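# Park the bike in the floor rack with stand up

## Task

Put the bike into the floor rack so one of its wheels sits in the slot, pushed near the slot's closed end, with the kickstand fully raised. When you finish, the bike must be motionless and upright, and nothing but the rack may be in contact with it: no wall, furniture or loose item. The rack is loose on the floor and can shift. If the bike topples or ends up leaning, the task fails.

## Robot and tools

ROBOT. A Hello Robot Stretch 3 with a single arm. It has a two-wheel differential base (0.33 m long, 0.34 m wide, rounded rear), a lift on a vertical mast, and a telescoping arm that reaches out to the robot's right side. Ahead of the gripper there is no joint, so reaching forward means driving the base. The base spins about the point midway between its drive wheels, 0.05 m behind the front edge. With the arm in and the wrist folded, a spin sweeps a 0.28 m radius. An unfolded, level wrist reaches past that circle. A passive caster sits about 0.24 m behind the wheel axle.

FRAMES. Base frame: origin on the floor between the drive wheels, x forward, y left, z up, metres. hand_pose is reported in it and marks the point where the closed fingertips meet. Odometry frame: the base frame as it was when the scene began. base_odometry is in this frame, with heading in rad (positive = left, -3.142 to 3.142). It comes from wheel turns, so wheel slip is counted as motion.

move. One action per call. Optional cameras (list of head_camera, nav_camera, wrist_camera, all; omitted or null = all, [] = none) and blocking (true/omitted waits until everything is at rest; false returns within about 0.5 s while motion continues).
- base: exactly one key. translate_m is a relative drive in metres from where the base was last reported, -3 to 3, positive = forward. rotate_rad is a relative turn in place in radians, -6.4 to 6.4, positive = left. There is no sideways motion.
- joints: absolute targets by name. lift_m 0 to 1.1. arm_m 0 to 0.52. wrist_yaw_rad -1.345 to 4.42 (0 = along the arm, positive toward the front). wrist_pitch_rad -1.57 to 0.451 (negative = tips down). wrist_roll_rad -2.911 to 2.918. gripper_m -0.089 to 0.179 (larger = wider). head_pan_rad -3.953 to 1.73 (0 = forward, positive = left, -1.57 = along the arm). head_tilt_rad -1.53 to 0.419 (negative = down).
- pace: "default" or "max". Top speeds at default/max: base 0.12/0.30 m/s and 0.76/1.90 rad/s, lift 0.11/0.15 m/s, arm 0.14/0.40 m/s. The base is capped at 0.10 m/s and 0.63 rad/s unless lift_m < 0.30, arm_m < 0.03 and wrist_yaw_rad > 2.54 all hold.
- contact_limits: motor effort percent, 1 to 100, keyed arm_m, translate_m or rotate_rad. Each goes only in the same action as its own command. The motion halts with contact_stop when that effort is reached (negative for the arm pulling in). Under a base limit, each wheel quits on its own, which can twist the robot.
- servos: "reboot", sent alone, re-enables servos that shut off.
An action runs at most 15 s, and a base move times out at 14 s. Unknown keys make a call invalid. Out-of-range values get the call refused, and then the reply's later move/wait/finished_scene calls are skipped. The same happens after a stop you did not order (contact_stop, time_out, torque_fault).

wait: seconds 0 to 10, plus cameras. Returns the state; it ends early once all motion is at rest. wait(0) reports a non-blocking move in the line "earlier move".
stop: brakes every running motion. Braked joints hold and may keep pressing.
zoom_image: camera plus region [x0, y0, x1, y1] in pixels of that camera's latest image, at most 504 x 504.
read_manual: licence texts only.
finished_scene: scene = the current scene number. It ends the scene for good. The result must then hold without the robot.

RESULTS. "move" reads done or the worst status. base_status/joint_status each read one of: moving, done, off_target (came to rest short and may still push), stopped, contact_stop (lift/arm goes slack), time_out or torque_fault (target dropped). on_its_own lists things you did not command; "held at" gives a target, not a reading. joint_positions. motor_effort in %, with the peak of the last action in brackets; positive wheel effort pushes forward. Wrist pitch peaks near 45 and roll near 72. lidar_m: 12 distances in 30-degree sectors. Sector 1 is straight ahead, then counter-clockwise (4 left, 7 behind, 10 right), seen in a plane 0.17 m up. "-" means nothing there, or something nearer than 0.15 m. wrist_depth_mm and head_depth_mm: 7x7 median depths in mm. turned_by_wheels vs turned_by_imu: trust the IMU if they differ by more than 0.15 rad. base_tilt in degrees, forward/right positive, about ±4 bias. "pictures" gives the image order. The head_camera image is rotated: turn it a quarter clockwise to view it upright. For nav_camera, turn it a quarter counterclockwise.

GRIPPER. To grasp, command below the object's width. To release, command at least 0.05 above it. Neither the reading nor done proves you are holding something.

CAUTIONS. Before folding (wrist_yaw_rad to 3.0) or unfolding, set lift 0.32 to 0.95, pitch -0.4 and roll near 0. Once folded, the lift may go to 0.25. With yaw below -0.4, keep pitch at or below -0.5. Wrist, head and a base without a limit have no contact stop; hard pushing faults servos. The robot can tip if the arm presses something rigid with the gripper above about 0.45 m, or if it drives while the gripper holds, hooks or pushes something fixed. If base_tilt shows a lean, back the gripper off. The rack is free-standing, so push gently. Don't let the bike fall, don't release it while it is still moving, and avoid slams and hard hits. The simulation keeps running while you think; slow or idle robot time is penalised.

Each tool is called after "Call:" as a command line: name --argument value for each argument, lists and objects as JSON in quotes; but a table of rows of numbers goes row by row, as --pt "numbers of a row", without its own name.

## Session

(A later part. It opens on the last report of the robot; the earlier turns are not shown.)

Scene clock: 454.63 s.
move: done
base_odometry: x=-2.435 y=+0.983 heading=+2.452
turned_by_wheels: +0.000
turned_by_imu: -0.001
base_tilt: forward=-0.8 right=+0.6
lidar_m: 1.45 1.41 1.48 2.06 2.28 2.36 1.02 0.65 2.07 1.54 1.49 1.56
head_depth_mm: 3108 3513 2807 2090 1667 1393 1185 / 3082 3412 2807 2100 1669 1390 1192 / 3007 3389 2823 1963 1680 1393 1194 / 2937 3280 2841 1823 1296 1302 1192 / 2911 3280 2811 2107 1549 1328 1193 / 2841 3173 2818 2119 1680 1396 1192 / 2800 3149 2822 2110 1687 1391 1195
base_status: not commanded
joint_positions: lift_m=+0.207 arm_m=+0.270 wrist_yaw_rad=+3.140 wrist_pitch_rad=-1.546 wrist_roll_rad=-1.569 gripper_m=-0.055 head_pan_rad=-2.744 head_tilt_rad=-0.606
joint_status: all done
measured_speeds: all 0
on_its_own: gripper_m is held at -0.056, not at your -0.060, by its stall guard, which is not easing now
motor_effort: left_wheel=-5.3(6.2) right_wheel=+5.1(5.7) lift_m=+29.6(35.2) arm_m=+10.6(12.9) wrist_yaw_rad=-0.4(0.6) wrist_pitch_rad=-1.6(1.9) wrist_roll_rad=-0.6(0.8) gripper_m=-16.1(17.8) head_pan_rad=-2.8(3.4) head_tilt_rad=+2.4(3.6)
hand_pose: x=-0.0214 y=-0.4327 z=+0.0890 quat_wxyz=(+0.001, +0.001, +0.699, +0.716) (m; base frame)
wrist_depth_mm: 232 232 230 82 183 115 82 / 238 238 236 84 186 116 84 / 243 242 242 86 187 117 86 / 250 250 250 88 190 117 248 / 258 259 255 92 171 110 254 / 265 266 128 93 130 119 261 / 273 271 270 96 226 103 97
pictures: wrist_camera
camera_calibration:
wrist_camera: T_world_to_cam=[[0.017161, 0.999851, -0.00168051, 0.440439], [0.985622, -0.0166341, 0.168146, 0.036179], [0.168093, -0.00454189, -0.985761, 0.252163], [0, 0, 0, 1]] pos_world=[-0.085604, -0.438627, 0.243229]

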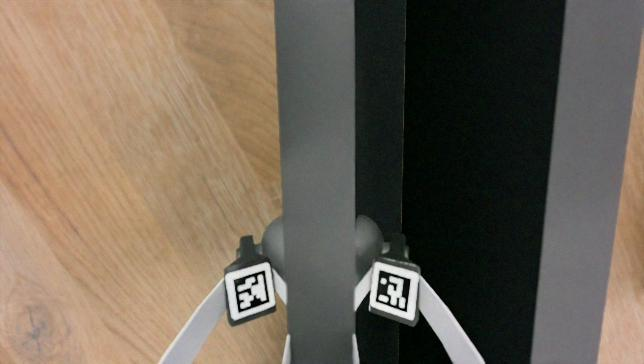

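Call:
move --joints '{"gripper_m": 0.03}' --cameras '[]'

Call:
move --joints '{"lift_m": 0.5, "head_pan_rad": -2.3, "head_tilt_rad": -0.8}' --cameras '["wrist_camera", "head_camera"]'

Scene clock: 467.47 s.
move: done
base_odometry: x=-2.435 y=+0.983 heading=+2.452
turned_by_wheels: +0.000
turned_by_imu: -0.001
base_tilt: forward=-0.8 right=+0.5
lidar_m: 1.46 1.41 1.48 2.06 2.29 2.37 1.02 0.65 2.07 1.54 1.49 1.56
head_depth_mm: 3121 3530 2813 2115 1671 1393 1186 / 3040 3444 2801 2106 1675 1388 1187 / 3011 3379 2840 1969 1685 1393 1194 / 2931 3302 2815 1816 1299 1305 1195 / 2897 3271 2837 2118 1553 1333 1193 / 2862 3223 2877 2100 1696 1400 1194 / 2798 3118 2806 2103 1686 1401 1194
base_status: not commanded
joint_positions: lift_m=+0.207 arm_m=+0.270 wrist_yaw_rad=+3.140 wrist_pitch_rad=-1.546 wrist_roll_rad=-1.569 gripper_m=+0.030 head_pan_rad=-2.744 head_tilt_rad=-0.606
joint_status: all done
measured_speeds: all 0
motor_effort: left_wheel=-5.5(6.0) right_wheel=+5.2(5.4) lift_m=+33.6(33.6) arm_m=-0.5(3.5) wrist_yaw_rad=-0.7(0.8) wrist_pitch_rad=-1.7(1.8) wrist_roll_rad=-0.5(1.0) gripper_m=-1.2(86.9) head_pan_rad=-2.7(3.1) head_tilt_rad=+2.2(3.6)
hand_pose: x=-0.0214 y=-0.4326 z=+0.0889 quat_wxyz=(+0.001, +0.001, +0.699, +0.716) (m; base frame)
wrist_depth_mm: 231 231 230 83 188 101 82 / 238 236 237 85 191 118 85 / 245 244 245 87 192 118 86 / 251 250 250 89 193 119 247 / 256 255 255 93 174 111 254 / 266 265 130 95 131 112 261 / 273 272 272 97 230 112 98
pictures: none
No camera images: "cameras" was empty.

Scene clock: 470.97 s.
move: done
base_odometry: x=-2.435 y=+0.983 heading=+2.452
turned_by_wheels: +0.000
turned_by_imu: -0.001
base_tilt: forward=-0.8 right=+0.5
lidar_m: 1.46 1.42 1.48 2.06 2.28 2.36 1.01 0.65 2.07 1.54 1.49 1.56
head_depth_mm: 2895 2673 2021 1445 1467 1270 492 / 3009 2654 2106 1382 1259 1275 1127 / 3075 2676 2091 1724 1408 1273 1126 / 3142 2638 2066 1729 1464 1277 496 / 3189 2641 2082 1714 1464 1135 1086 / 3010 2640 2083 1717 1460 1051 1076 / 2413 2463 2067 1719 1392 1205 1034
base_status: not commanded
joint_positions: lift_m=+0.500 arm_m=+0.270 wrist_yaw_rad=+3.140 wrist_pitch_rad=-1.546 wrist_roll_rad=-1.569 gripper_m=+0.030 head_pan_rad=-2.306 head_tilt_rad=-0.789
joint_status: all done
measured_speeds: all 0
motor_effort: left_wheel=-5.0(6.0) right_wheel=+5.1(5.4) lift_m=+32.0(37.7) arm_m=-9.1(9.5) wrist_yaw_rad=-0.3(0.9) wrist_pitch_rad=-1.6(1.8) wrist_roll_rad=-0.3(0.9) gripper_m=-1.1(2.8) head_pan_rad=+3.3(6.6) head_tilt_rad=-5.2(8.3)
hand_pose: x=-0.0214 y=-0.4327 z=+0.3820 quat_wxyz=(+0.001, +0.001, +0.699, +0.715) (m; base frame)
wrist_depth_mm: 501 499 493 499 494 502 355 / 527 508 516 512 515 499 368 / 535 535 534 524 530 529 371 / 546 542 540 540 536 535 - / 566 557 554 388 558 559 555 / 577 578 129 147 132 564 567 / 578 589 580 486 417 588 586
pictures: head_camera (sideways), wrist_camera
camera_calibration:
head_camera: T_world_to_cam=[[0.527183, 0.509765, -0.679866, 0.909674], [0.698415, -0.715676, 0.00494953, -0.0108929], [-0.484041, -0.477438, -0.73332, 0.912489], [0, 0, 0, 1]] pos_world=[-0.0302744, -0.0358593, 1.28766]
wrist_camera: T_world_to_cam=[[0.0171584, 0.999851, -0.00187551, 0.441056], [0.985622, -0.0165988, 0.168149, -0.0130746], [0.168093, -0.0047337, -0.98576, 0.540908], [0, 0, 0, 1]] pos_world=[-0.0856039, -0.438647, 0.536231]

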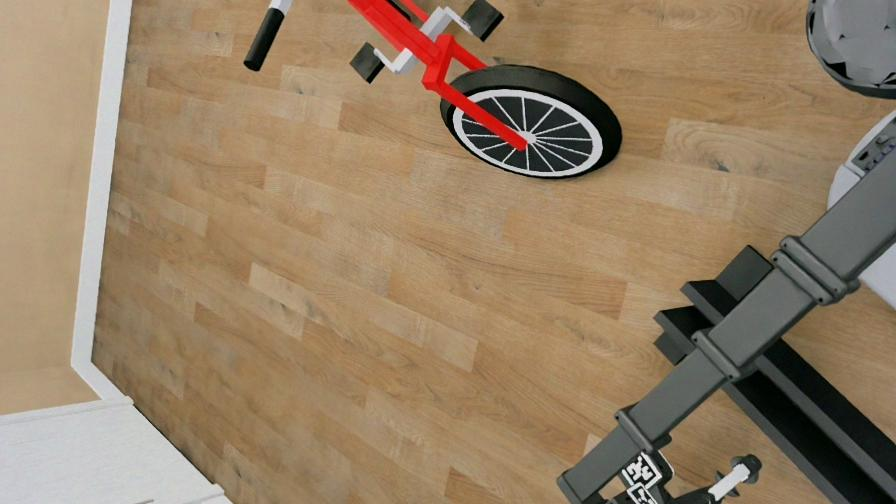

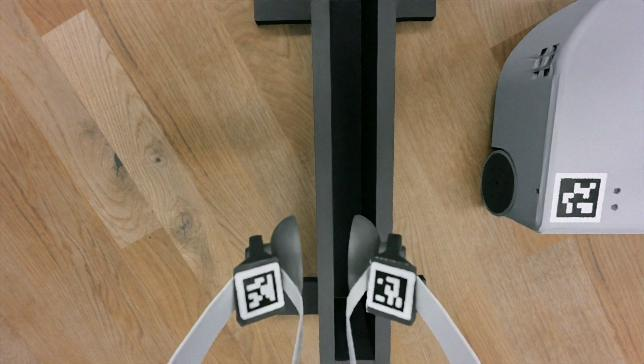

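Call:
move --joints '{"lift_m": 0.95, "arm_m": 0.15}' --base '{"translate_m": 0.6}' --cameras '[]'

Call:
move --base '{"rotate_rad": -1.557}' --joints '{"wrist_yaw_rad": 0.6, "arm_m": 0.05}' --cameras '[]'

Call:
move --base '{"translate_m": 0.92}' --cameras '[]'

Call:
move --base '{"rotate_rad": -1.557}' --joints '{"head_pan_rad": -0.8, "head_tilt_rad": -0.6}' --cameras '["head_camera", "nav_camera"]'

Scene clock: 493.77 s.
move: done
base_odometry: x=-2.898 y=+1.365 heading=+2.451
turned_by_wheels: +0.000
turned_by_imu: +0.000
base_tilt: forward=-0.8 right=+0.5
lidar_m: 0.91 0.89 0.93 1.30 2.57 2.65 1.23 1.34 1.67 1.25 1.21 1.23
head_depth_mm: 3296 2645 2101 1721 - - 1109 / 3370 2682 2095 1818 - - 1132 / 3399 2639 2164 - - 1249 1131 / 3473 2635 2228 - - 1242 1123 / 3027 2633 2211 - 1402 1268 1124 / 2379 2502 - - 1458 1273 1121 / 1962 2141 - 1632 1465 1274 1128
base_status: done
joint_positions: lift_m=+0.950 arm_m=+0.150 wrist_yaw_rad=+3.140 wrist_pitch_rad=-1.546 wrist_roll_rad=-1.569 gripper_m=+0.030 head_pan_rad=-2.306 head_tilt_rad=-0.790
joint_status: all done
measured_speeds: all 0
motor_effort: left_wheel=-1.9(3.0) right_wheel=+6.6(10.5) lift_m=+32.9(37.1) arm_m=-10.6(13.9) wrist_yaw_rad=-0.7(1.0) wrist_pitch_rad=-1.7(1.8) wrist_roll_rad=-0.8(0.9) gripper_m=+1.6(2.1) head_pan_rad=+2.9(4.3) head_tilt_rad=-3.1(6.3)
hand_pose: x=-0.0214 y=-0.3127 z=+0.8320 quat_wxyz=(+0.001, +0.001, +0.699, +0.715) (m; base frame)
wrist_depth_mm: 904 912 901 899 907 926 916 / 947 915 912 936 921 923 900 / 945 962 951 991 - 950 952 / - - - - - - - / - - - 160 - - - / - - 129 147 132 - - / - - - - - - -
pictures: none
No camera images: "cameras" was empty.

Scene clock: 497.33 s.
move: done
base_odometry: x=-2.898 y=+1.365 heading=+0.895
turned_by_wheels: -1.557
turned_by_imu: -1.571
base_tilt: forward=-0.8 right=+0.5
lidar_m: 1.24 1.21 1.21 0.91 0.90 0.93 1.33 2.54 2.67 1.23 1.39 1.64
head_depth_mm: 2198 2462 2083 1779 - - 1107 / 2256 2488 2081 1817 - - 1128 / 2342 2532 2143 - - 1255 1127 / 2419 2593 2248 - - 1271 1129 / 2478 2652 2271 - 1400 1277 1127 / 2529 2668 - - 1464 1248 1090 / 2634 2783 - - - - 1069
base_status: done
joint_positions: lift_m=+0.950 arm_m=+0.050 wrist_yaw_rad=+0.602 wrist_pitch_rad=-1.546 wrist_roll_rad=-1.569 gripper_m=+0.030 head_pan_rad=-2.306 head_tilt_rad=-0.790
joint_status: all done
measured_speeds: all 0
motor_effort: left_wheel=+8.3(11.2) right_wheel=-6.7(9.3) lift_m=+30.5(33.1) arm_m=-11.7(14.2) wrist_yaw_rad=-1.9(4.4) wrist_pitch_rad=-1.6(1.8) wrist_roll_rad=-0.3(0.8) gripper_m=-0.2(2.1) head_pan_rad=+3.0(3.9) head_tilt_rad=-4.1(6.5)
hand_pose: x=-0.0314 y=-0.1803 z=+0.8320 quat_wxyz=(+0.683, +0.667, +0.207, +0.211) (m; base frame)
wrist_depth_mm: 341 913 921 889 911 901 904 / 934 574 786 941 938 782 942 / 954 976 - 957 970 935 959 / - - - - - - - / - - - 161 - - - / - - 129 148 131 - - / - - - - - - -
pictures: none
No camera images: "cameras" was empty.

Scene clock: 507.63 s.
move: done
base_odometry: x=-2.322 y=+2.082 heading=+0.895
turned_by_wheels: +0.000
turned_by_imu: +0.003
base_tilt: forward=-0.8 right=+0.5
lidar_m: 0.40 0.40 0.42 0.59 1.32 1.38 1.95 3.34 1.39 2.09 1.29 0.54
head_depth_mm: 2935 2640 2097 1768 - - 1107 / 3005 2648 2081 1810 - - 1129 / 3109 2637 2162 - - 1254 1129 / 3139 2646 2221 - - 1274 1129 / 3229 2616 2296 - 1408 1277 1126 / 3279 2646 - - 1454 1247 1090 / 3425 2746 - - - - 1075
base_status: done
joint_positions: lift_m=+0.950 arm_m=+0.050 wrist_yaw_rad=+0.602 wrist_pitch_rad=-1.546 wrist_roll_rad=-1.569 gripper_m=+0.030 head_pan_rad=-2.306 head_tilt_rad=-0.790
joint_status: not commanded
measured_speeds: all 0
motor_effort: left_wheel=+5.6(10.7) right_wheel=-2.2(4.7) lift_m=+23.5(30.2) arm_m=-11.5(13.4) wrist_yaw_rad=-1.7(2.4) wrist_pitch_rad=-1.5(1.8) wrist_roll_rad=-0.3(1.1) gripper_m=+0.7(1.9) head_pan_rad=+3.3(4.0) head_tilt_rad=-5.0(6.2)
hand_pose: x=-0.0314 y=-0.1803 z=+0.8320 quat_wxyz=(+0.683, +0.667, +0.207, +0.211) (m; base frame)
wrist_depth_mm: 338 896 902 898 925 881 912 / 936 574 788 926 933 936 923 / 931 945 - 956 950 946 952 / - - - - - - - / - - - 161 - - - / - - 129 147 132 - - / - - - - - - -
pictures: none
No camera images: "cameras" was empty.

Scene clock: 511.20 s.
move: done
base_odometry: x=-2.322 y=+2.082 heading=-0.662
turned_by_wheels: -1.557
turned_by_imu: -1.571
base_tilt: forward=-0.8 right=+0.5
lidar_m: 2.22 1.23 0.53 0.40 0.40 0.42 0.60 1.31 1.39 2.00 3.33 1.40
head_depth_mm: 2809 3142 2807 2094 1682 1389 1215 / 2880 3196 2805 2105 1674 1400 1194 / 2961 3284 2811 2113 1666 1401 1193 / 3004 3413 2819 2103 1679 1282 1196 / 3089 3476 2812 2097 1698 1331 1195 / 3160 3518 2825 2121 1684 1396 1203 / 3218 3607 2820 1703 1687 1397 1197
base_status: done
joint_positions: lift_m=+0.950 arm_m=+0.050 wrist_yaw_rad=+0.602 wrist_pitch_rad=-1.546 wrist_roll_rad=-1.569 gripper_m=+0.030 head_pan_rad=-0.806 head_tilt_rad=-0.606
joint_status: all done
measured_speeds: all 0
motor_effort: left_wheel=+7.6(11.6) right_wheel=-5.5(9.5) lift_m=+26.3(27.1) arm_m=-11.6(13.0) wrist_yaw_rad=-1.9(2.4) wrist_pitch_rad=-1.7(1.8) wrist_roll_rad=-0.4(1.0) gripper_m=+0.1(2.0) head_pan_rad=+2.2(5.9) head_tilt_rad=+2.8(5.1)
hand_pose: x=-0.0314 y=-0.1803 z=+0.8320 quat_wxyz=(+0.683, +0.667, +0.207, +0.211) (m; base frame)
wrist_depth_mm: 340 821 921 926 907 895 808 / 581 503 792 905 944 918 940 / 642 944 - 955 917 946 967 / 658 - - - - - - / 662 - - 160 - - - / 672 - 128 147 132 - - / 693 - - - - - -
pictures: head_camera (sideways), nav_camera (sideways)
camera_calibration:
head_camera: T_world_to_cam=[[-0.376883, 0.463486, -0.80196, 1.07432], [0.76183, 0.647573, 0.0162354, -0.0259752], [0.526853, -0.604838, -0.597157, 0.729213], [0, 0, 0, 1]] pos_world=[0.0404933, -0.0400546, 1.29744]
nav_camera: T_world_to_cam=[[0.378282, -0.39835, 0.835596, -1.04544], [-0.718579, -0.695418, -0.00621636, 0.0627594], [0.583565, -0.59809, -0.54931, 0.673713], [0, 0, 0, 1]] pos_world=[0.0474118, 0.0301357, 1.24403]

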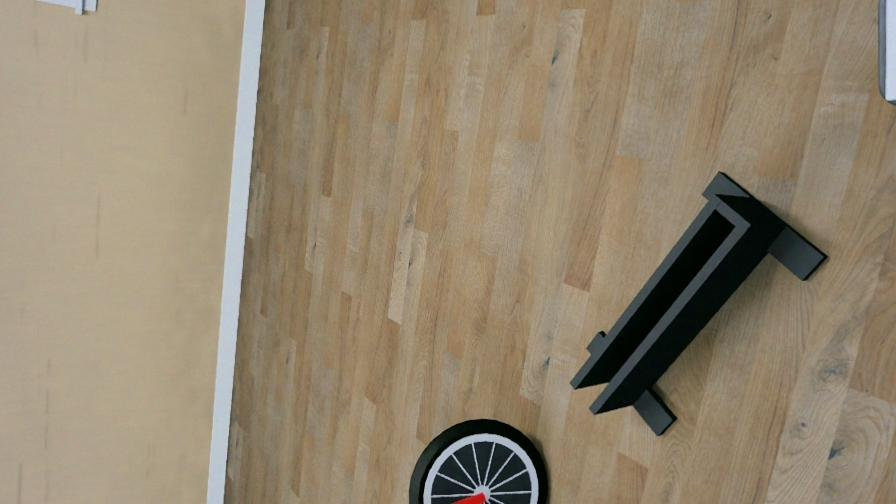

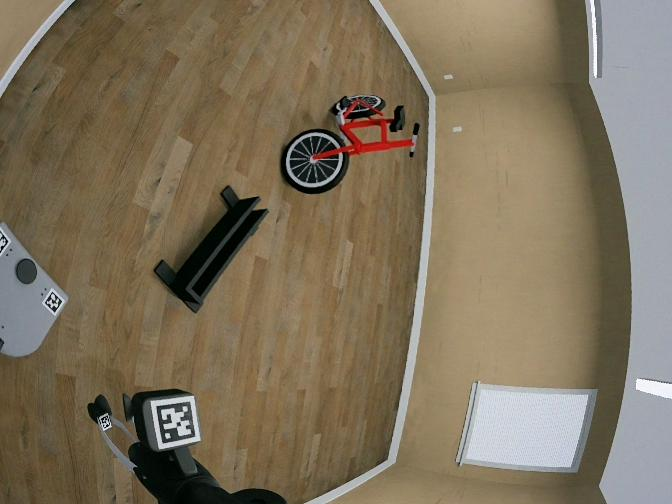

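Call:
move --base '{"translate_m": 1.2}' --joints '{"head_pan_rad": -1.2, "head_tilt_rad": -0.65, "wrist_yaw_rad": 0.0, "wrist_roll_rad": -1.0}' --cameras '["head_camera", "nav_camera", "wrist_camera"]'

Scene clock: 531.30 s.
move: done
base_odometry: x=-1.375 y=+1.345 heading=-0.662
turned_by_wheels: +0.000
turned_by_imu: +0.003
base_tilt: forward=-0.8 right=+0.5
lidar_m: 2.41 2.36 1.21 0.94 0.93 0.97 1.41 2.38 2.53 0.59 0.55 0.89
head_depth_mm: 2575 2974 2639 2080 - - - / 2560 2900 2640 2015 1630 1400 - / 2543 2890 2619 2031 1632 296 1179 / 2508 2829 2654 2027 1626 1103 1160 / 2434 2772 2653 1897 1145 1332 1176 / 2440 2714 2645 2018 1589 1333 1179 / 2372 2680 2655 2017 1372 1312 1175
base_status: done
joint_positions: lift_m=+0.950 arm_m=+0.050 wrist_yaw_rad=+0.002 wrist_pitch_rad=-1.546 wrist_roll_rad=-1.006 gripper_m=+0.030 head_pan_rad=-1.194 head_tilt_rad=-0.641
joint_status: all done
measured_speeds: all 0
motor_effort: left_wheel=+5.4(11.5) right_wheel=-1.3(3.3) lift_m=+33.0(34.6) arm_m=+0.5(10.0) wrist_yaw_rad=-1.9(5.2) wrist_pitch_rad=-1.6(1.8) wrist_roll_rad=+1.9(3.7) gripper_m=+1.2(2.4) head_pan_rad=-2.8(4.0) head_tilt_rad=-4.3(6.0)
hand_pose: x=-0.0215 y=-0.1772 z=+0.8320 quat_wxyz=(+0.687, +0.671, -0.198, -0.194) (m; base frame)
wrist_depth_mm: 881 894 918 920 891 885 919 / 958 956 936 928 929 944 929 / 962 934 981 945 974 942 957 / - - 978 - - 942 - / - - - 151 - - - / - - 129 148 131 - - / - - - - - - -
pictures: head_camera (sideways), nav_camera (sideways), wrist_camera
camera_calibration:
head_camera: T_world_to_cam=[[-0.18375, 0.597714, -0.780368, 1.04499], [0.950443, 0.310579, 0.0140872, -0.0243282], [0.250786, -0.739107, -0.625162, 0.767329], [0, 0, 0, 1]] pos_world=[0.0227053, -0.0499136, 1.29553]
nav_camera: T_world_to_cam=[[0.210145, -0.539087, 0.815613, -1.01836], [-0.928401, -0.371526, -0.00635799, 0.0642234], [0.306449, -0.755879, -0.578563, 0.713462], [0, 0, 0, 1]] pos_world=[0.0549882, 0.0141696, 1.24378]
wrist_camera: T_world_to_cam=[[-0.545454, -0.838124, -0.00535482, -0.148477], [-0.828381, 0.538119, 0.155601, -0.0146964], [-0.127531, 0.089309, -0.987805, 0.997734], [0, 0, 0, 1]] pos_world=[0.034081, -0.20564, 0.987059]

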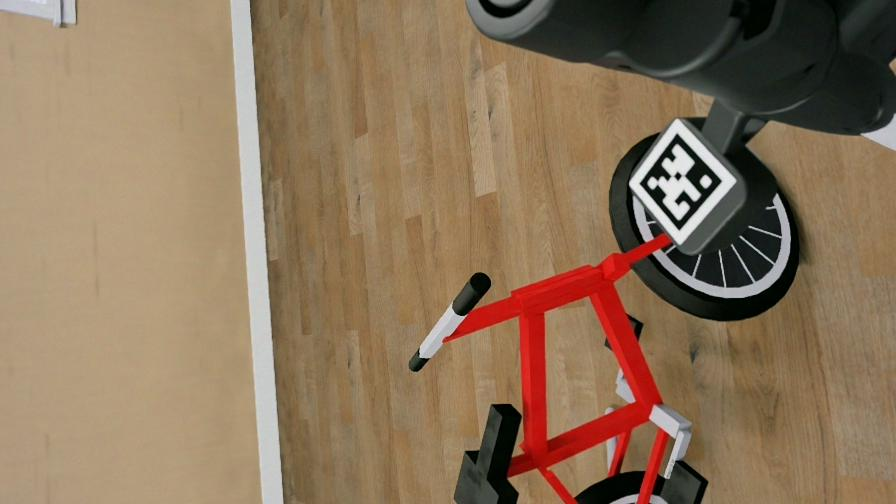

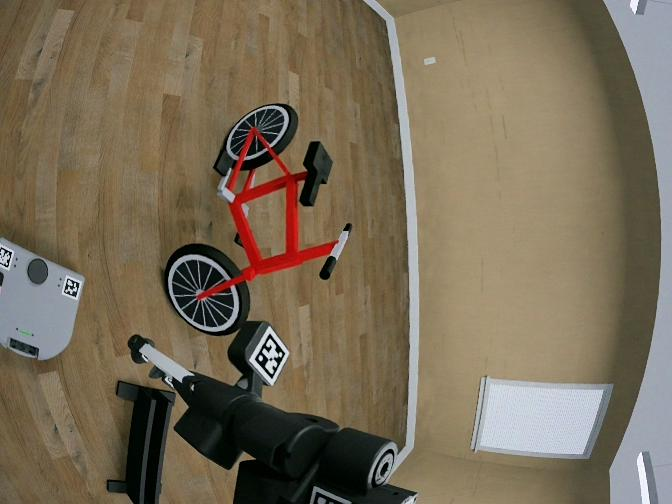

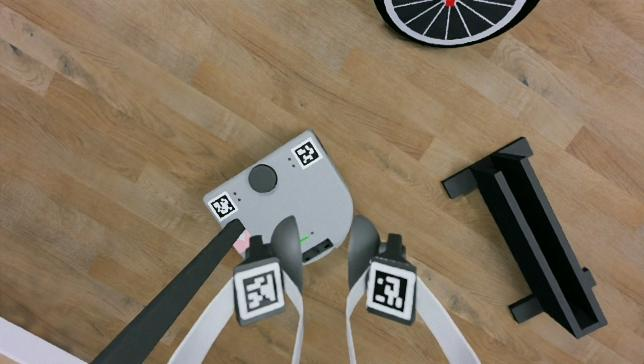

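Call:
move --base '{"rotate_rad": -0.323}' --cameras '[]'

Call:
move --base '{"translate_m": 0.437}' --cameras '[]'

Call:
move --base '{"rotate_rad": 0.323}' --joints '{"head_pan_rad": -1.57, "head_tilt_rad": -0.7}' --cameras '["head_camera", "nav_camera", "wrist_camera"]'

Scene clock: 559.07 s.
move: done
base_odometry: x=-1.375 y=+1.345 heading=-0.984
turned_by_wheels: -0.323
turned_by_imu: -0.326
base_tilt: forward=-0.8 right=+0.5
lidar_m: 1.06 2.36 1.76 1.05 0.92 0.92 1.07 1.88 2.38 2.78 0.55 0.55
head_depth_mm: 2914 3202 2588 2075 - - - / 3084 3400 2664 2017 1638 1429 - / 2903 3290 2610 2008 1633 296 1174 / 2753 3152 2624 2004 1628 1228 1172 / 2648 2966 2643 2010 1636 1152 1159 / 2517 2840 2637 2002 1641 1062 1129 / 2405 2659 2662 2019 1506 1305 1177
base_status: done
joint_positions: lift_m=+0.950 arm_m=+0.050 wrist_yaw_rad=+0.002 wrist_pitch_rad=-1.546 wrist_roll_rad=-1.006 gripper_m=+0.030 head_pan_rad=-1.194 head_tilt_rad=-0.641
joint_status: not commanded
measured_speeds: all 0
motor_effort: left_wheel=+7.7(11.4) right_wheel=-6.1(9.0) lift_m=+32.9(33.2) arm_m=+3.8(4.3) wrist_yaw_rad=-1.2(2.5) wrist_pitch_rad=-1.7(1.7) wrist_roll_rad=+1.6(1.8) gripper_m=+0.1(1.6) head_pan_rad=-2.0(3.6) head_tilt_rad=-4.4(5.2)
hand_pose: x=-0.0215 y=-0.1772 z=+0.8320 quat_wxyz=(+0.687, +0.671, -0.198, -0.194) (m; base frame)
wrist_depth_mm: 904 893 909 904 901 876 906 / 948 925 913 910 954 920 912 / 956 975 961 971 948 951 939 / - - 999 - - - 957 / - - - 152 - - - / - - 129 147 132 - - / - - - - - - -
pictures: none
No camera images: "cameras" was empty.

Scene clock: 564.57 s.
move: done
base_odometry: x=-1.133 y=+0.981 heading=-0.984
turned_by_wheels: +0.000
turned_by_imu: +0.001
base_tilt: forward=-0.8 right=+0.6
lidar_m: 2.35 2.06 2.05 1.37 1.22 1.22 1.42 2.51 0.59 0.38 0.52 0.52
head_depth_mm: 2896 3255 2620 2080 - - - / 2705 3155 2640 1997 1593 1432 - / 2575 2927 2638 2007 895 295 1134 / 2485 2760 2620 2007 1594 915 1157 / 2376 2642 2643 2014 1629 1089 1109 / 2261 2516 2653 2023 1626 938 1039 / 2136 2389 2537 2019 1635 968 1026
base_status: done
joint_positions: lift_m=+0.950 arm_m=+0.050 wrist_yaw_rad=+0.002 wrist_pitch_rad=-1.546 wrist_roll_rad=-1.006 gripper_m=+0.030 head_pan_rad=-1.194 head_tilt_rad=-0.641
joint_status: not commanded
measured_speeds: all 0
motor_effort: left_wheel=+6.4(11.3) right_wheel=-1.2(4.8) lift_m=+32.0(33.2) arm_m=+7.3(7.3) wrist_yaw_rad=-1.6(2.4) wrist_pitch_rad=-1.6(1.8) wrist_roll_rad=+1.9(2.1) gripper_m=+0.0(2.1) head_pan_rad=-1.9(3.5) head_tilt_rad=-3.2(5.7)
hand_pose: x=-0.0215 y=-0.1772 z=+0.8320 quat_wxyz=(+0.687, +0.671, -0.198, -0.194) (m; base frame)
wrist_depth_mm: 904 908 903 891 885 571 887 / 927 919 910 949 920 607 907 / 947 941 960 927 972 944 925 / - - 997 - - - - / - - - 151 - - - / - - 128 147 131 - - / - - - - - - -
pictures: none
No camera images: "cameras" was empty.

Scene clock: 566.17 s.
move: done
base_odometry: x=-1.133 y=+0.981 heading=-0.661
turned_by_wheels: +0.323
turned_by_imu: +0.325
base_tilt: forward=-0.8 right=+0.5
lidar_m: 2.09 2.05 1.59 1.24 1.23 1.29 1.88 2.69 0.38 0.52 0.52 0.63
head_depth_mm: 3039 3243 2498 - - 1254 1157 / 2886 3110 2631 - - - 1109 / 2715 2977 2422 - - - 1095 / 2550 2858 2426 1959 - - 371 / 2433 2735 2406 1904 1570 1018 1140 / 2295 2586 2428 1904 1564 1092 1093 / 2196 2445 2429 1912 936 1007 1092
base_status: done
joint_positions: lift_m=+0.950 arm_m=+0.050 wrist_yaw_rad=+0.002 wrist_pitch_rad=-1.546 wrist_roll_rad=-1.006 gripper_m=+0.030 head_pan_rad=-1.564 head_tilt_rad=-0.691
joint_status: all done
measured_speeds: all 0
motor_effort: left_wheel=-6.2(9.8) right_wheel=+7.5(10.2) lift_m=+31.8(32.8) arm_m=+7.8(8.7) wrist_yaw_rad=-2.0(2.5) wrist_pitch_rad=-1.6(1.8) wrist_roll_rad=+1.6(2.1) gripper_m=-0.3(2.1) head_pan_rad=-2.8(5.3) head_tilt_rad=-4.3(7.1)
hand_pose: x=-0.0215 y=-0.1772 z=+0.8320 quat_wxyz=(+0.687, +0.671, -0.198, -0.194) (m; base frame)
wrist_depth_mm: 894 902 901 891 731 883 897 / 929 930 930 933 927 927 453 / 961 963 962 934 954 662 937 / - - 965 - - 738 - / - - - 151 - - - / - - 128 148 132 - - / - - - - - - -
pictures: head_camera (sideways), nav_camera (sideways), wrist_camera
camera_calibration:
head_camera: T_world_to_cam=[[0.0445703, 0.66163, -0.748504, 1.00207], [0.998439, -0.0547571, 0.011051, -0.0206675], [-0.0336743, -0.747828, -0.663038, 0.818332], [0, 0, 0, 1]] pos_world=[0.00352944, -0.052159, 1.29287]
nav_camera: T_world_to_cam=[[0.00125139, -0.618318, 0.785927, -0.978383], [-0.999925, -0.0103401, -0.0065428, 0.0648999], [0.0121721, -0.78586, -0.618284, 0.766932], [0, 0, 0, 1]] pos_world=[0.0567842, -0.00157973, 1.24354]
wrist_camera: T_world_to_cam=[[-0.545491, -0.838099, -0.00535494, -0.148475], [-0.828357, 0.538156, 0.155601, -0.0146873], [-0.127527, 0.0893147, -0.987806, 0.997735], [0, 0, 0, 1]] pos_world=[0.0340803, -0.205645, 0.987059]

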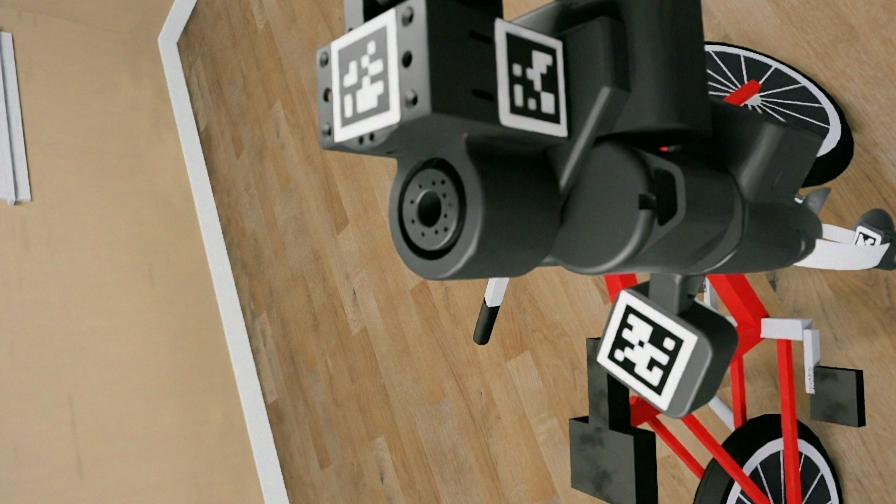

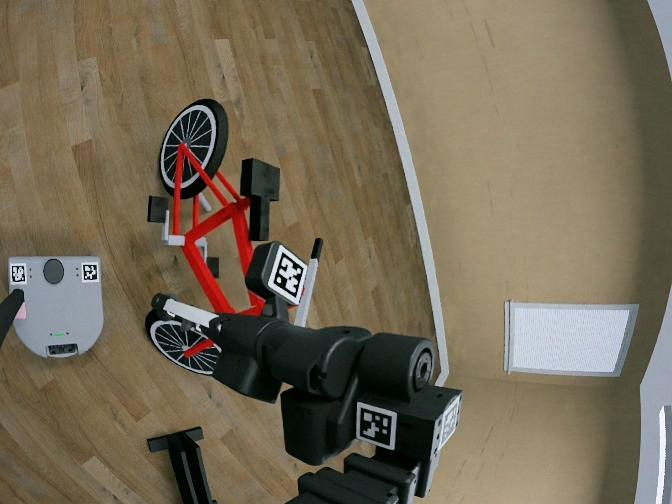

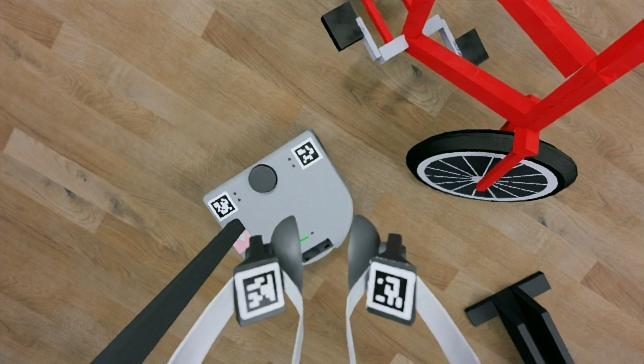

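Call:
move --joints '{"arm_m": 0.4, "gripper_m": 0.08}' --cameras '["head_camera", "wrist_camera"]'

Scene clock: 573.93 s.
move: done
base_odometry: x=-1.133 y=+0.981 heading=-0.661
turned_by_wheels: +0.000
turned_by_imu: -0.001
base_tilt: forward=-0.9 right=+0.6
lidar_m: 2.09 2.05 1.59 1.24 1.23 1.30 1.88 2.69 0.38 0.52 0.52 0.63
head_depth_mm: 3041 3281 - 1789 1565 1272 1155 / 2830 339 2256 1904 1526 1047 1095 / 2483 456 2315 1902 1450 991 1096 / 2422 459 513 1851 1537 1247 1163 / 2423 2722 2239 1841 1570 1251 1132 / 2304 2549 2400 1887 1563 1094 1093 / 2194 2421 2422 1899 933 1001 1095
base_status: not commanded
joint_positions: lift_m=+0.950 arm_m=+0.400 wrist_yaw_rad=+0.000 wrist_pitch_rad=-1.547 wrist_roll_rad=-1.004 gripper_m=+0.080 head_pan_rad=-1.564 head_tilt_rad=-0.691
joint_status: all done
measured_speeds: all 0
motor_effort: left_wheel=-6.1(7.0) right_wheel=+7.0(8.2) lift_m=+31.9(32.7) arm_m=+11.9(14.6) wrist_yaw_rad=+0.0(2.1) wrist_pitch_rad=-1.5(1.7) wrist_roll_rad=+1.2(1.8) gripper_m=+0.2(91.0) head_pan_rad=-2.6(3.9) head_tilt_rad=-4.4(5.6)
hand_pose: x=-0.0215 y=-0.5271 z=+0.8320 quat_wxyz=(+0.687, +0.671, -0.200, -0.196) (m; base frame)
wrist_depth_mm: 918 894 430 925 897 900 906 / 920 953 898 913 927 917 946 / 956 960 966 733 945 947 958 / - - - 972 982 - 973 / - - - - 312 - - / - - 132 - 130 - - / - 732 - - - - -
pictures: head_camera (sideways), wrist_camera
camera_calibration:
head_camera: T_world_to_cam=[[0.0447875, 0.661787, -0.748353, 1.00187], [0.99842, -0.0550891, 0.0110369, -0.020649], [-0.033922, -0.747665, -0.663209, 0.818556], [0, 0, 0, 1]] pos_world=[0.00351222, -0.0521561, 1.29285]
wrist_camera: T_world_to_cam=[[-0.548939, -0.835843, -0.00568961, -0.440321], [-0.826141, 0.541507, 0.155762, 0.175329], [-0.127112, 0.0902044, -0.987778, 1.02945], [0, 0, 0, 1]] pos_world=[0.033993, -0.555842, 0.987057]

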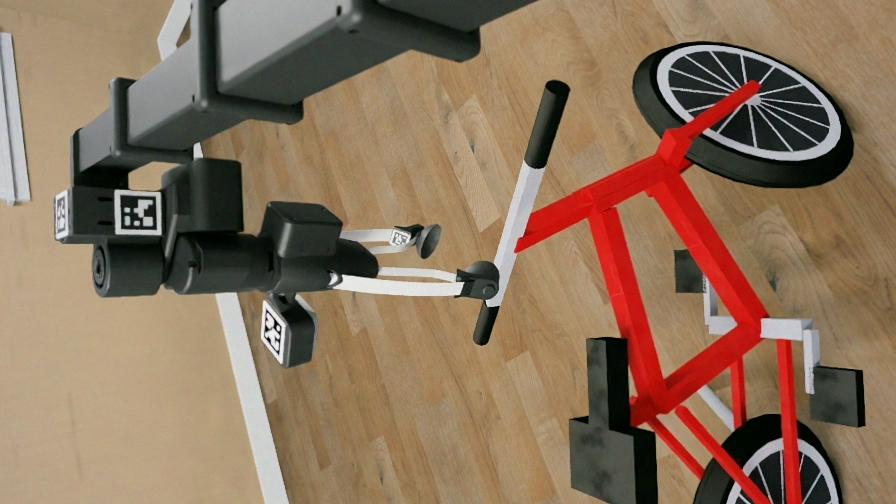

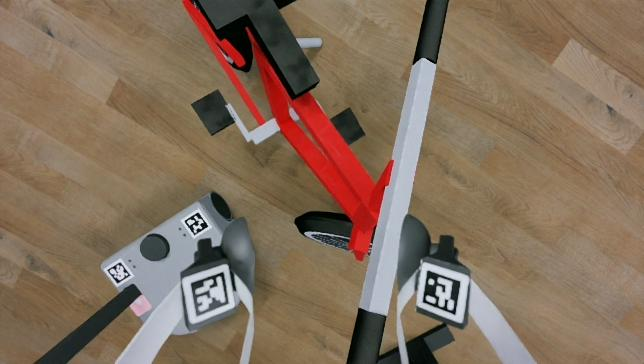

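Call:
move --joints '{"arm_m": 0.48, "wrist_roll_rad": -0.78}' --cameras '["wrist_camera"]'

Call:
move --joints '{"lift_m": 0.86}' --cameras '["wrist_camera", "head_camera"]'

Scene clock: 596.40 s.
move: done
base_odometry: x=-1.133 y=+0.981 heading=-0.661
turned_by_wheels: +0.000
turned_by_imu: -0.001
base_tilt: forward=-0.9 right=+0.5
lidar_m: 2.09 2.05 1.59 1.24 1.23 1.30 1.89 2.69 0.38 0.52 0.52 0.63
head_depth_mm: 3064 3220 - 1802 1566 1273 1157 / 2799 329 2321 1904 1535 1047 1098 / 521 2859 2391 1893 1453 989 1091 / 514 529 660 1844 1528 1246 1156 / 2398 2662 2326 1901 1560 1250 1133 / 2300 2596 2406 1906 1561 1089 1090 / 2200 2446 2442 1905 930 1008 1099
base_status: not commanded
joint_positions: lift_m=+0.950 arm_m=+0.480 wrist_yaw_rad=+0.000 wrist_pitch_rad=-1.547 wrist_roll_rad=-0.785 gripper_m=+0.080 head_pan_rad=-1.564 head_tilt_rad=-0.691
joint_status: all done
measured_speeds: all 0
motor_effort: left_wheel=-5.3(6.8) right_wheel=+6.9(7.9) lift_m=+30.8(32.2) arm_m=+11.8(13.9) wrist_yaw_rad=-0.1(0.5) wrist_pitch_rad=-1.6(1.7) wrist_roll_rad=+1.3(4.6) gripper_m=-0.7(1.9) head_pan_rad=-2.5(3.4) head_tilt_rad=-3.5(5.1)
hand_pose: x=-0.0215 y=-0.6070 z=+0.8320 quat_wxyz=(+0.661, +0.646, -0.273, -0.268) (m; base frame)
wrist_depth_mm: 925 437 904 897 927 900 910 / 939 436 900 930 937 937 929 / 944 970 729 956 928 933 942 / - - - 493 - - 973 / - - - 748 - - - / - - 129 - 128 - - / - 101 - - - - -
pictures: wrist_camera
camera_calibration:
wrist_camera: T_world_to_cam=[[-0.717136, -0.696875, -0.00904149, -0.423596], [-0.689788, 0.707871, 0.152025, 0.325586], [-0.0995422, 0.115259, -0.988335, 1.05293], [0, 0, 0, 1]] pos_world=[0.0256205, -0.647026, 0.987318]

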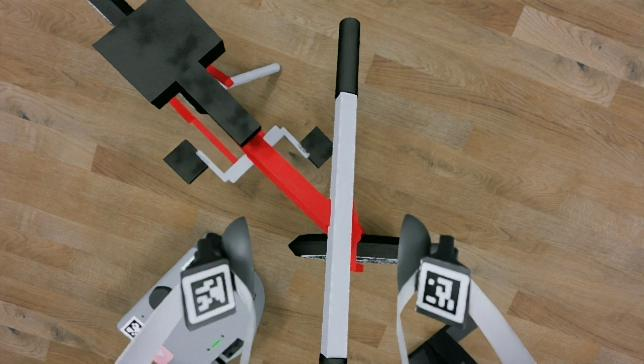

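Scene clock: 598.07 s.
move: done
base_odometry: x=-1.133 y=+0.981 heading=-0.661
turned_by_wheels: +0.000
turned_by_imu: +0.000
base_tilt: forward=-0.8 right=+0.5
lidar_m: 2.09 2.05 1.59 1.24 1.23 1.30 1.88 2.69 0.38 0.52 0.52 0.63
head_depth_mm: 3055 3245 2420 313 - 1158 1138 / 2893 3156 372 333 1485 1045 1100 / 2727 578 2159 1902 1455 989 1098 / 2573 576 618 1782 1533 1252 1155 / 2434 2748 2236 1846 1565 1249 1131 / 2298 2574 2406 1912 1568 1089 1094 / 2184 2464 2426 1905 933 1008 1093
base_status: not commanded
joint_positions: lift_m=+0.860 arm_m=+0.480 wrist_yaw_rad=+0.000 wrist_pitch_rad=-1.547 wrist_roll_rad=-0.785 gripper_m=+0.080 head_pan_rad=-1.564 head_tilt_rad=-0.691
joint_status: all done
measured_speeds: all 0
motor_effort: left_wheel=-5.7(7.2) right_wheel=+6.7(7.8) lift_m=+24.5(28.6) arm_m=+11.7(13.3) wrist_yaw_rad=+0.4(0.6) wrist_pitch_rad=-1.5(1.7) wrist_roll_rad=+1.4(1.8) gripper_m=-1.1(1.8) head_pan_rad=-2.6(3.5) head_tilt_rad=-3.6(5.2)
hand_pose: x=-0.0215 y=-0.6070 z=+0.7420 quat_wxyz=(+0.661, +0.646, -0.273, -0.268) (m; base frame)
wrist_depth_mm: 337 347 819 828 819 824 836 / 859 352 846 825 849 824 818 / 872 885 673 720 865 861 867 / 882 898 882 402 874 906 879 / 909 923 932 399 902 937 921 / 935 933 130 678 128 938 945 / - 100 945 954 945 946 946
pictures: head_camera (sideways), wrist_camera
camera_calibration:
head_camera: T_world_to_cam=[[0.0447875, 0.661787, -0.748353, 1.00187], [0.99842, -0.0550891, 0.0110369, -0.020649], [-0.033922, -0.747665, -0.663209, 0.818556], [0, 0, 0, 1]] pos_world=[0.00351222, -0.0521561, 1.29285]
wrist_camera: T_world_to_cam=[[-0.717136, -0.696874, -0.00904174, -0.424412], [-0.689788, 0.707871, 0.152025, 0.339271], [-0.0995422, 0.11526, -0.988335, 0.96398], [0, 0, 0, 1]] pos_world=[0.0256205, -0.64703, 0.897321]

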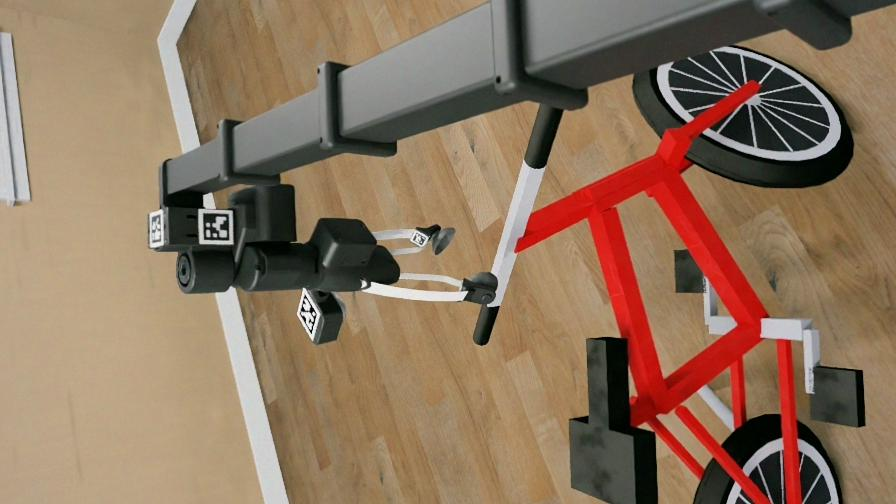

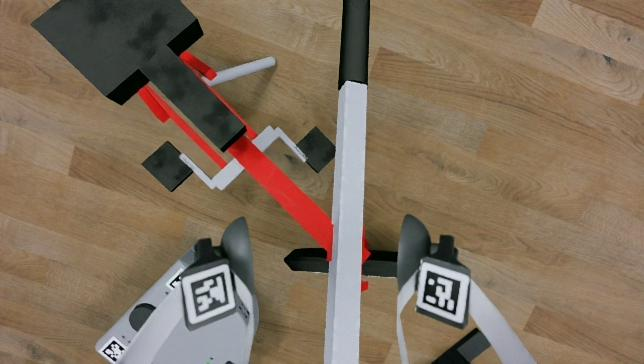

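Call:
move --joints '{"arm_m": 0.494, "wrist_roll_rad": -0.75, "lift_m": 0.8}' --cameras '["wrist_camera"]'

Scene clock: 612.90 s.
move: done
base_odometry: x=-1.133 y=+0.981 heading=-0.661
turned_by_wheels: +0.000
turned_by_imu: -0.001
base_tilt: forward=-0.8 right=+0.5
lidar_m: 2.09 2.05 1.58 1.24 1.23 1.29 1.89 2.69 0.38 0.52 0.52 0.63
head_depth_mm: 3081 3258 2425 1897 313 291 - / 2897 3169 2315 391 338 1002 1097 / 2690 2974 569 1786 1452 988 1098 / 2536 2832 634 835 1458 1251 1157 / 2423 2743 2400 1899 1554 1253 1137 / 2293 2579 2409 1898 1563 1087 1095 / 2192 2431 2405 1910 931 1002 1096
base_status: not commanded
joint_positions: lift_m=+0.800 arm_m=+0.494 wrist_yaw_rad=+0.000 wrist_pitch_rad=-1.547 wrist_roll_rad=-0.756 gripper_m=+0.080 head_pan_rad=-1.564 head_tilt_rad=-0.691
joint_status: all done
measured_speeds: all 0
motor_effort: left_wheel=-5.9(7.0) right_wheel=+7.4(8.1) lift_m=+24.3(25.6) arm_m=+11.5(14.8) wrist_yaw_rad=-0.1(0.8) wrist_pitch_rad=-1.5(1.5) wrist_roll_rad=+1.6(3.9) gripper_m=-1.0(1.7) head_pan_rad=-3.0(3.2) head_tilt_rad=-3.4(5.6)
hand_pose: x=-0.0215 y=-0.6209 z=+0.6820 quat_wxyz=(+0.657, +0.642, -0.283, -0.277) (m; base frame)
wrist_depth_mm: 289 303 762 775 748 767 758 / 289 302 798 782 795 810 781 / 828 405 798 798 808 842 795 / 846 824 365 818 837 820 824 / 867 863 852 341 852 857 868 / 882 870 131 192 128 874 884 / 911 101 893 184 911 888 877
pictures: wrist_camera
camera_calibration:
wrist_camera: T_world_to_cam=[[-0.737187, -0.675619, -0.00976959, -0.421386], [-0.668911, 0.727672, 0.151829, 0.371111], [-0.0954692, 0.118461, -0.988359, 0.908374], [0, 0, 0, 1]] pos_world=[0.0243219, -0.66235, 0.837338]

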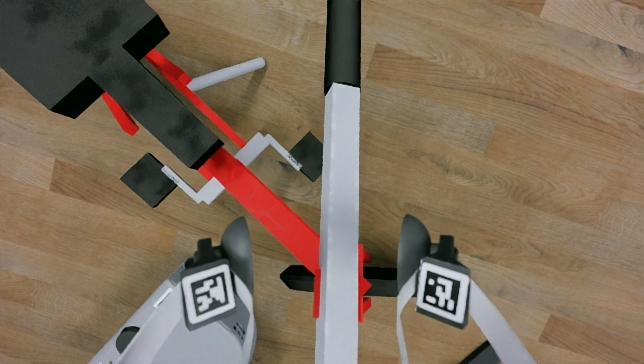

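Call:
move --joints '{"arm_m": 0.515}' --base '{"translate_m": 0.012}' --cameras '[]'

Call:
move --joints '{"lift_m": 0.762}' --cameras '["wrist_camera", "head_camera"]'

Scene clock: 622.43 s.
move: done
base_odometry: x=-1.124 y=+0.974 heading=-0.662
turned_by_wheels: +0.000
turned_by_imu: -0.001
base_tilt: forward=-0.8 right=+0.5
lidar_m: 2.08 2.04 1.59 1.25 1.24 1.30 1.89 2.70 0.38 0.52 0.51 0.63
head_depth_mm: 3031 3301 2409 1905 328 291 - / 2899 3129 2404 391 329 984 1094 / 2677 2937 566 1785 916 990 1112 / 2559 2748 653 875 1529 1250 1161 / 2415 2723 2394 1891 1564 1248 1132 / 2274 2576 2416 1905 1577 1090 1096 / 2179 2423 2399 1894 1529 995 1091
base_status: done
joint_positions: lift_m=+0.800 arm_m=+0.515 wrist_yaw_rad=+0.000 wrist_pitch_rad=-1.547 wrist_roll_rad=-0.756 gripper_m=+0.080 head_pan_rad=-1.564 head_tilt_rad=-0.691
joint_status: all done
measured_speeds: all 0
motor_effort: left_wheel=-1.7(3.1) right_wheel=+6.2(10.1) lift_m=+31.2(32.5) arm_m=+12.0(13.8) wrist_yaw_rad=-0.1(0.4) wrist_pitch_rad=-1.3(1.5) wrist_roll_rad=+1.7(2.1) gripper_m=+0.4(1.9) head_pan_rad=-1.8(3.7) head_tilt_rad=-3.7(5.5)
hand_pose: x=-0.0215 y=-0.6419 z=+0.6820 quat_wxyz=(+0.657, +0.642, -0.283, -0.277) (m; base frame)
wrist_depth_mm: 293 313 777 756 775 759 775 / 293 309 786 783 785 758 754 / 332 305 817 805 808 825 794 / 827 622 534 218 829 811 811 / 856 838 358 350 856 838 847 / 870 891 131 203 128 859 860 / 932 101 900 195 872 885 912
pictures: none
No camera images: "cameras" was empty.

Scene clock: 623.60 s.
move: done
base_odometry: x=-1.124 y=+0.974 heading=-0.662
turned_by_wheels: +0.000
turned_by_imu: +0.000
base_tilt: forward=-0.8 right=+0.5
lidar_m: 2.07 2.04 1.59 1.25 1.24 1.30 1.89 2.71 0.38 0.51 0.51 0.63
head_depth_mm: 3088 3271 2423 1898 1564 312 287 / 2888 3132 2431 466 369 335 1059 / 2702 3037 617 1798 908 988 1117 / 2548 2868 668 851 1526 1250 1160 / 2427 2736 2401 1848 1564 1247 1138 / 2306 2555 2416 1889 1562 1092 1093 / 2176 2445 2396 1897 1530 997 1096
base_status: not commanded
joint_positions: lift_m=+0.762 arm_m=+0.515 wrist_yaw_rad=+0.000 wrist_pitch_rad=-1.547 wrist_roll_rad=-0.756 gripper_m=+0.080 head_pan_rad=-1.564 head_tilt_rad=-0.691
joint_status: all done
measured_speeds: all 0
motor_effort: left_wheel=-1.0(2.3) right_wheel=+5.6(6.5) lift_m=+22.5(29.2) arm_m=+12.3(12.9) wrist_yaw_rad=+0.1(0.7) wrist_pitch_rad=-1.4(1.6) wrist_roll_rad=+1.4(1.9) gripper_m=-0.1(1.3) head_pan_rad=-2.3(3.1) head_tilt_rad=-4.7(5.1)
hand_pose: x=-0.0215 y=-0.6419 z=+0.6440 quat_wxyz=(+0.657, +0.642, -0.283, -0.277) (m; base frame)
wrist_depth_mm: 262 724 741 737 736 724 724 / 260 409 762 197 751 765 745 / 286 272 776 187 785 775 758 / 796 571 556 181 806 776 783 / 837 817 323 174 811 808 831 / 860 836 130 166 128 842 830 / 865 100 859 159 865 846 853
pictures: head_camera (sideways), wrist_camera
camera_calibration:
head_camera: T_world_to_cam=[[0.0447875, 0.661787, -0.748353, 1.00187], [0.99842, -0.0550891, 0.0110369, -0.020649], [-0.033922, -0.747665, -0.663209, 0.818556], [0, 0, 0, 1]] pos_world=[0.00351222, -0.0521561, 1.29285]
wrist_camera: T_world_to_cam=[[-0.737292, -0.675504, -0.00977612, -0.435864], [-0.668798, 0.727775, 0.151831, 0.392223], [-0.0954473, 0.118482, -0.988358, 0.87332], [0, 0, 0, 1]] pos_world=[0.0243149, -0.68335, 0.799341]

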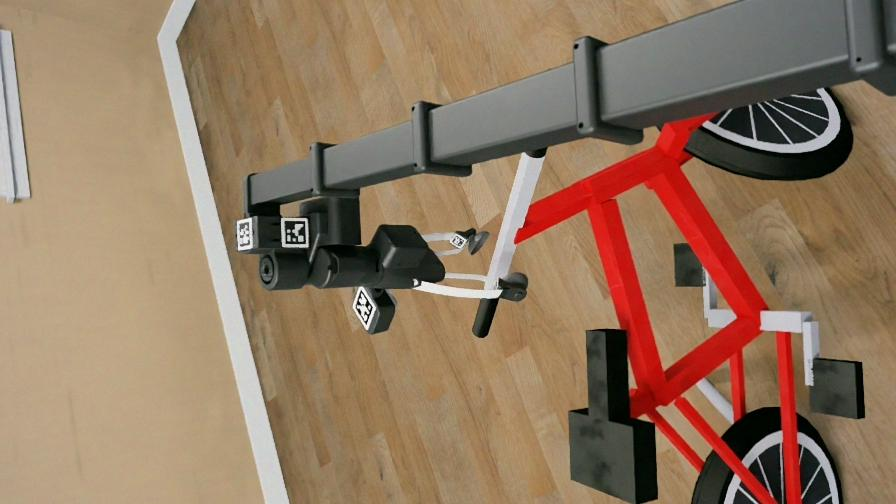

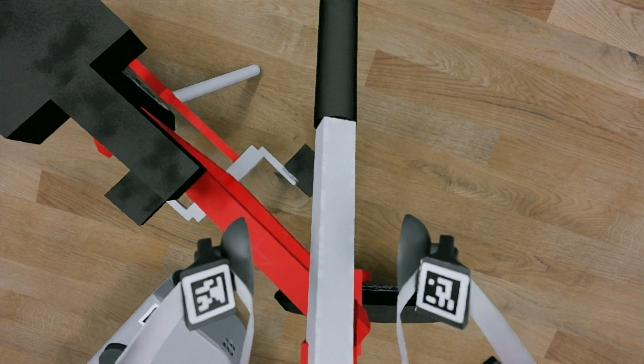

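Call:
move --joints '{"lift_m": 0.742}' --cameras '[]'

Call:
move --joints '{"gripper_m": -0.05}' --cameras '["wrist_camera"]'

Scene clock: 629.67 s.
move: done
base_odometry: x=-1.124 y=+0.974 heading=-0.662
turned_by_wheels: +0.000
turned_by_imu: -0.001
base_tilt: forward=-0.8 right=+0.5
lidar_m: 2.07 2.04 1.60 1.25 1.24 1.30 1.89 2.71 0.38 0.52 0.51 0.63
head_depth_mm: 3056 3267 2437 1880 1564 340 294 / 2863 3136 2388 1803 393 347 1044 / 2704 3009 664 1744 901 990 1110 / 2573 2857 684 845 1529 1250 1160 / 2432 2734 2444 1853 1563 1254 1132 / 2288 2574 2429 1885 1571 1093 1094 / 2189 2449 2399 1913 1529 996 1096
base_status: not commanded
joint_positions: lift_m=+0.742 arm_m=+0.515 wrist_yaw_rad=+0.000 wrist_pitch_rad=-1.547 wrist_roll_rad=-0.756 gripper_m=+0.080 head_pan_rad=-1.564 head_tilt_rad=-0.691
joint_status: all done
measured_speeds: all 0
motor_effort: left_wheel=-0.9(2.2) right_wheel=+5.9(6.5) lift_m=+25.9(26.9) arm_m=+11.4(11.6) wrist_yaw_rad=-0.4(0.5) wrist_pitch_rad=-1.4(1.5) wrist_roll_rad=+1.8(1.9) gripper_m=-1.3(1.5) head_pan_rad=-1.8(2.9) head_tilt_rad=-4.5(5.2)
hand_pose: x=-0.0215 y=-0.6419 z=+0.6240 quat_wxyz=(+0.657, +0.642, -0.283, -0.277) (m; base frame)
wrist_depth_mm: 245 715 718 186 714 721 709 / 245 484 743 175 738 736 726 / 261 255 752 168 752 767 758 / 769 254 561 163 754 767 770 / 794 797 311 154 794 799 810 / 838 826 130 148 127 819 802 / 854 100 860 141 835 827 832
pictures: none
No camera images: "cameras" was empty.

Scene clock: 631.53 s.
move: done
base_odometry: x=-1.124 y=+0.974 heading=-0.662
turned_by_wheels: +0.000
turned_by_imu: -0.001
base_tilt: forward=-0.8 right=+0.5
lidar_m: 2.08 2.04 1.60 1.25 1.23 1.30 1.89 2.70 0.38 0.52 0.51 0.63
head_depth_mm: 3069 3267 2418 1898 1568 347 294 / 2857 3126 2413 1792 393 347 1040 / 2725 2967 664 1734 899 992 1114 / 2570 2877 681 839 1528 1249 1153 / 2417 2718 2421 1841 1575 1254 1138 / 2315 2569 2396 1906 1569 1095 1091 / 2196 2432 2391 1900 1529 992 1092
base_status: not commanded
joint_positions: lift_m=+0.742 arm_m=+0.515 wrist_yaw_rad=+0.000 wrist_pitch_rad=-1.543 wrist_roll_rad=-0.754 gripper_m=-0.049 head_pan_rad=-1.564 head_tilt_rad=-0.691
joint_status: all done
measured_speeds: all 0
motor_effort: left_wheel=-4.2(4.9) right_wheel=+8.7(8.9) lift_m=+33.4(33.4) arm_m=+10.3(11.6) wrist_yaw_rad=+0.1(0.7) wrist_pitch_rad=-2.3(2.6) wrist_roll_rad=+1.3(1.9) gripper_m=-26.4(100.0) head_pan_rad=-1.4(3.0) head_tilt_rad=-5.8(5.9)
hand_pose: x=-0.0215 y=-0.6432 z=+0.6239 quat_wxyz=(+0.658, +0.640, -0.284, -0.277) (m; base frame)
wrist_depth_mm: 244 739 724 183 726 727 715 / 243 504 734 175 731 727 743 / 246 252 756 169 746 753 762 / 769 256 569 161 772 772 778 / 821 819 307 151 799 793 790 / 819 822 768 132 570 804 807 / 857 841 121 141 512 836 839
pictures: wrist_camera
camera_calibration:
wrist_camera: T_world_to_cam=[[-0.738372, -0.674363, -0.00648862, -0.438253], [-0.667637, 0.729582, 0.148222, 0.399631], [-0.0952217, 0.113775, -0.988933, 0.850941], [0, 0, 0, 1]] pos_world=[0.0242429, -0.683922, 0.779445]

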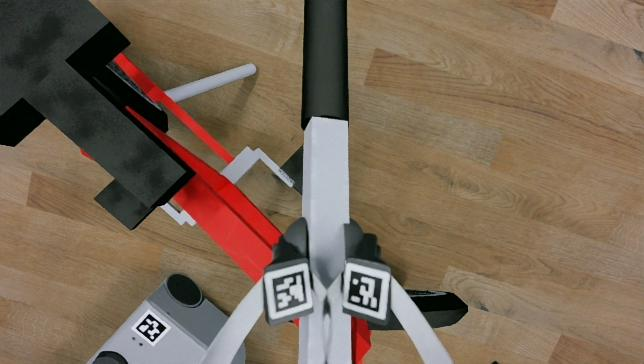

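Call:
move --base '{"translate_m": -0.011}' --joints '{"wrist_roll_rad": -0.5, "arm_m": 0.518}' --cameras '["head_camera", "wrist_camera"]'

Scene clock: 638.77 s.
move: done
base_odometry: x=-1.132 y=+0.981 heading=-0.661
turned_by_wheels: +0.000
turned_by_imu: +0.000
base_tilt: forward=-0.7 right=+0.5
lidar_m: 2.09 2.05 1.59 1.24 1.23 1.30 1.89 2.69 0.38 0.52 0.52 0.63
head_depth_mm: 3039 3270 2405 1887 1574 347 294 / 2874 3150 2421 1793 393 347 1058 / 2718 2975 666 1743 916 988 1094 / 2568 2852 683 859 1518 1253 1153 / 2409 2785 2433 1905 1575 1248 1137 / 2287 2553 2410 1895 1567 1095 1095 / 2173 2450 2414 1904 931 1008 1093
base_status: done
joint_positions: lift_m=+0.742 arm_m=+0.518 wrist_yaw_rad=+0.000 wrist_pitch_rad=-1.533 wrist_roll_rad=-0.508 gripper_m=-0.046 head_pan_rad=-1.564 head_tilt_rad=-0.691
joint_status: all done
measured_speeds: all 0
motor_effort: left_wheel=+2.0(9.8) right_wheel=-10.1(10.7) lift_m=+28.0(40.2) arm_m=+8.3(14.7) wrist_yaw_rad=-0.2(0.6) wrist_pitch_rad=-4.1(4.2) wrist_roll_rad=+2.3(4.1) gripper_m=-9.5(10.5) head_pan_rad=-2.1(3.1) head_tilt_rad=-4.1(4.9)
hand_pose: x=-0.0216 y=-0.6487 z=+0.6238 quat_wxyz=(+0.621, +0.598, -0.365, -0.352) (m; base frame)
wrist_depth_mm: 717 717 727 710 733 722 723 / 729 752 749 729 741 736 728 / 264 746 759 177 750 757 755 / 253 280 743 760 763 781 778 / 783 262 318 151 780 790 792 / 826 809 127 132 472 806 805 / 842 831 106 138 398 860 828
pictures: head_camera (sideways), wrist_camera
camera_calibration:
head_camera: T_world_to_cam=[[0.0447874, 0.661787, -0.748353, 1.00187], [0.99842, -0.055089, 0.0110369, -0.020649], [-0.0339219, -0.747665, -0.663209, 0.818556], [0, 0, 0, 1]] pos_world=[0.00351222, -0.0521561, 1.29285]
wrist_camera: T_world_to_cam=[[-0.880229, -0.474493, -0.00731953, -0.314875], [-0.470983, 0.871622, 0.135835, 0.507724], [-0.0580731, 0.123014, -0.990704, 0.859352], [0, 0, 0, 1]] pos_world=[0.0118719, -0.697661, 0.780093]

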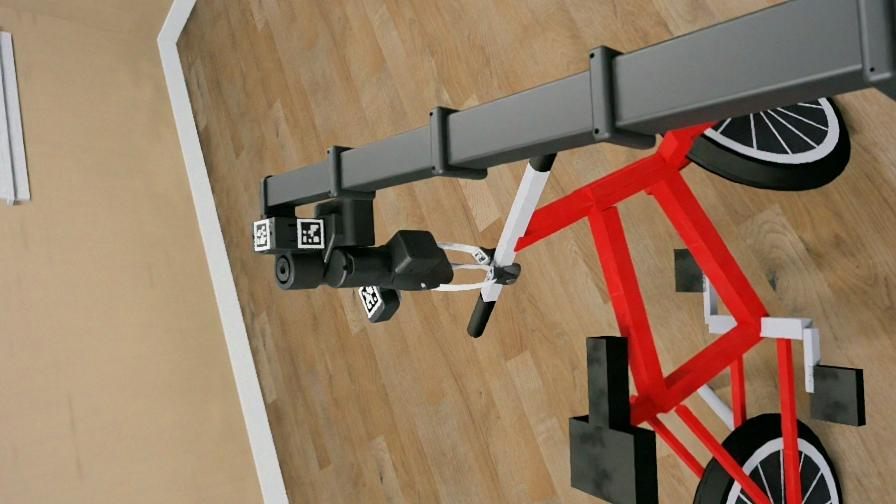

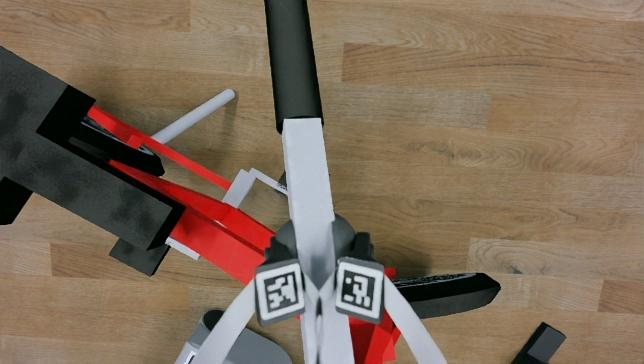

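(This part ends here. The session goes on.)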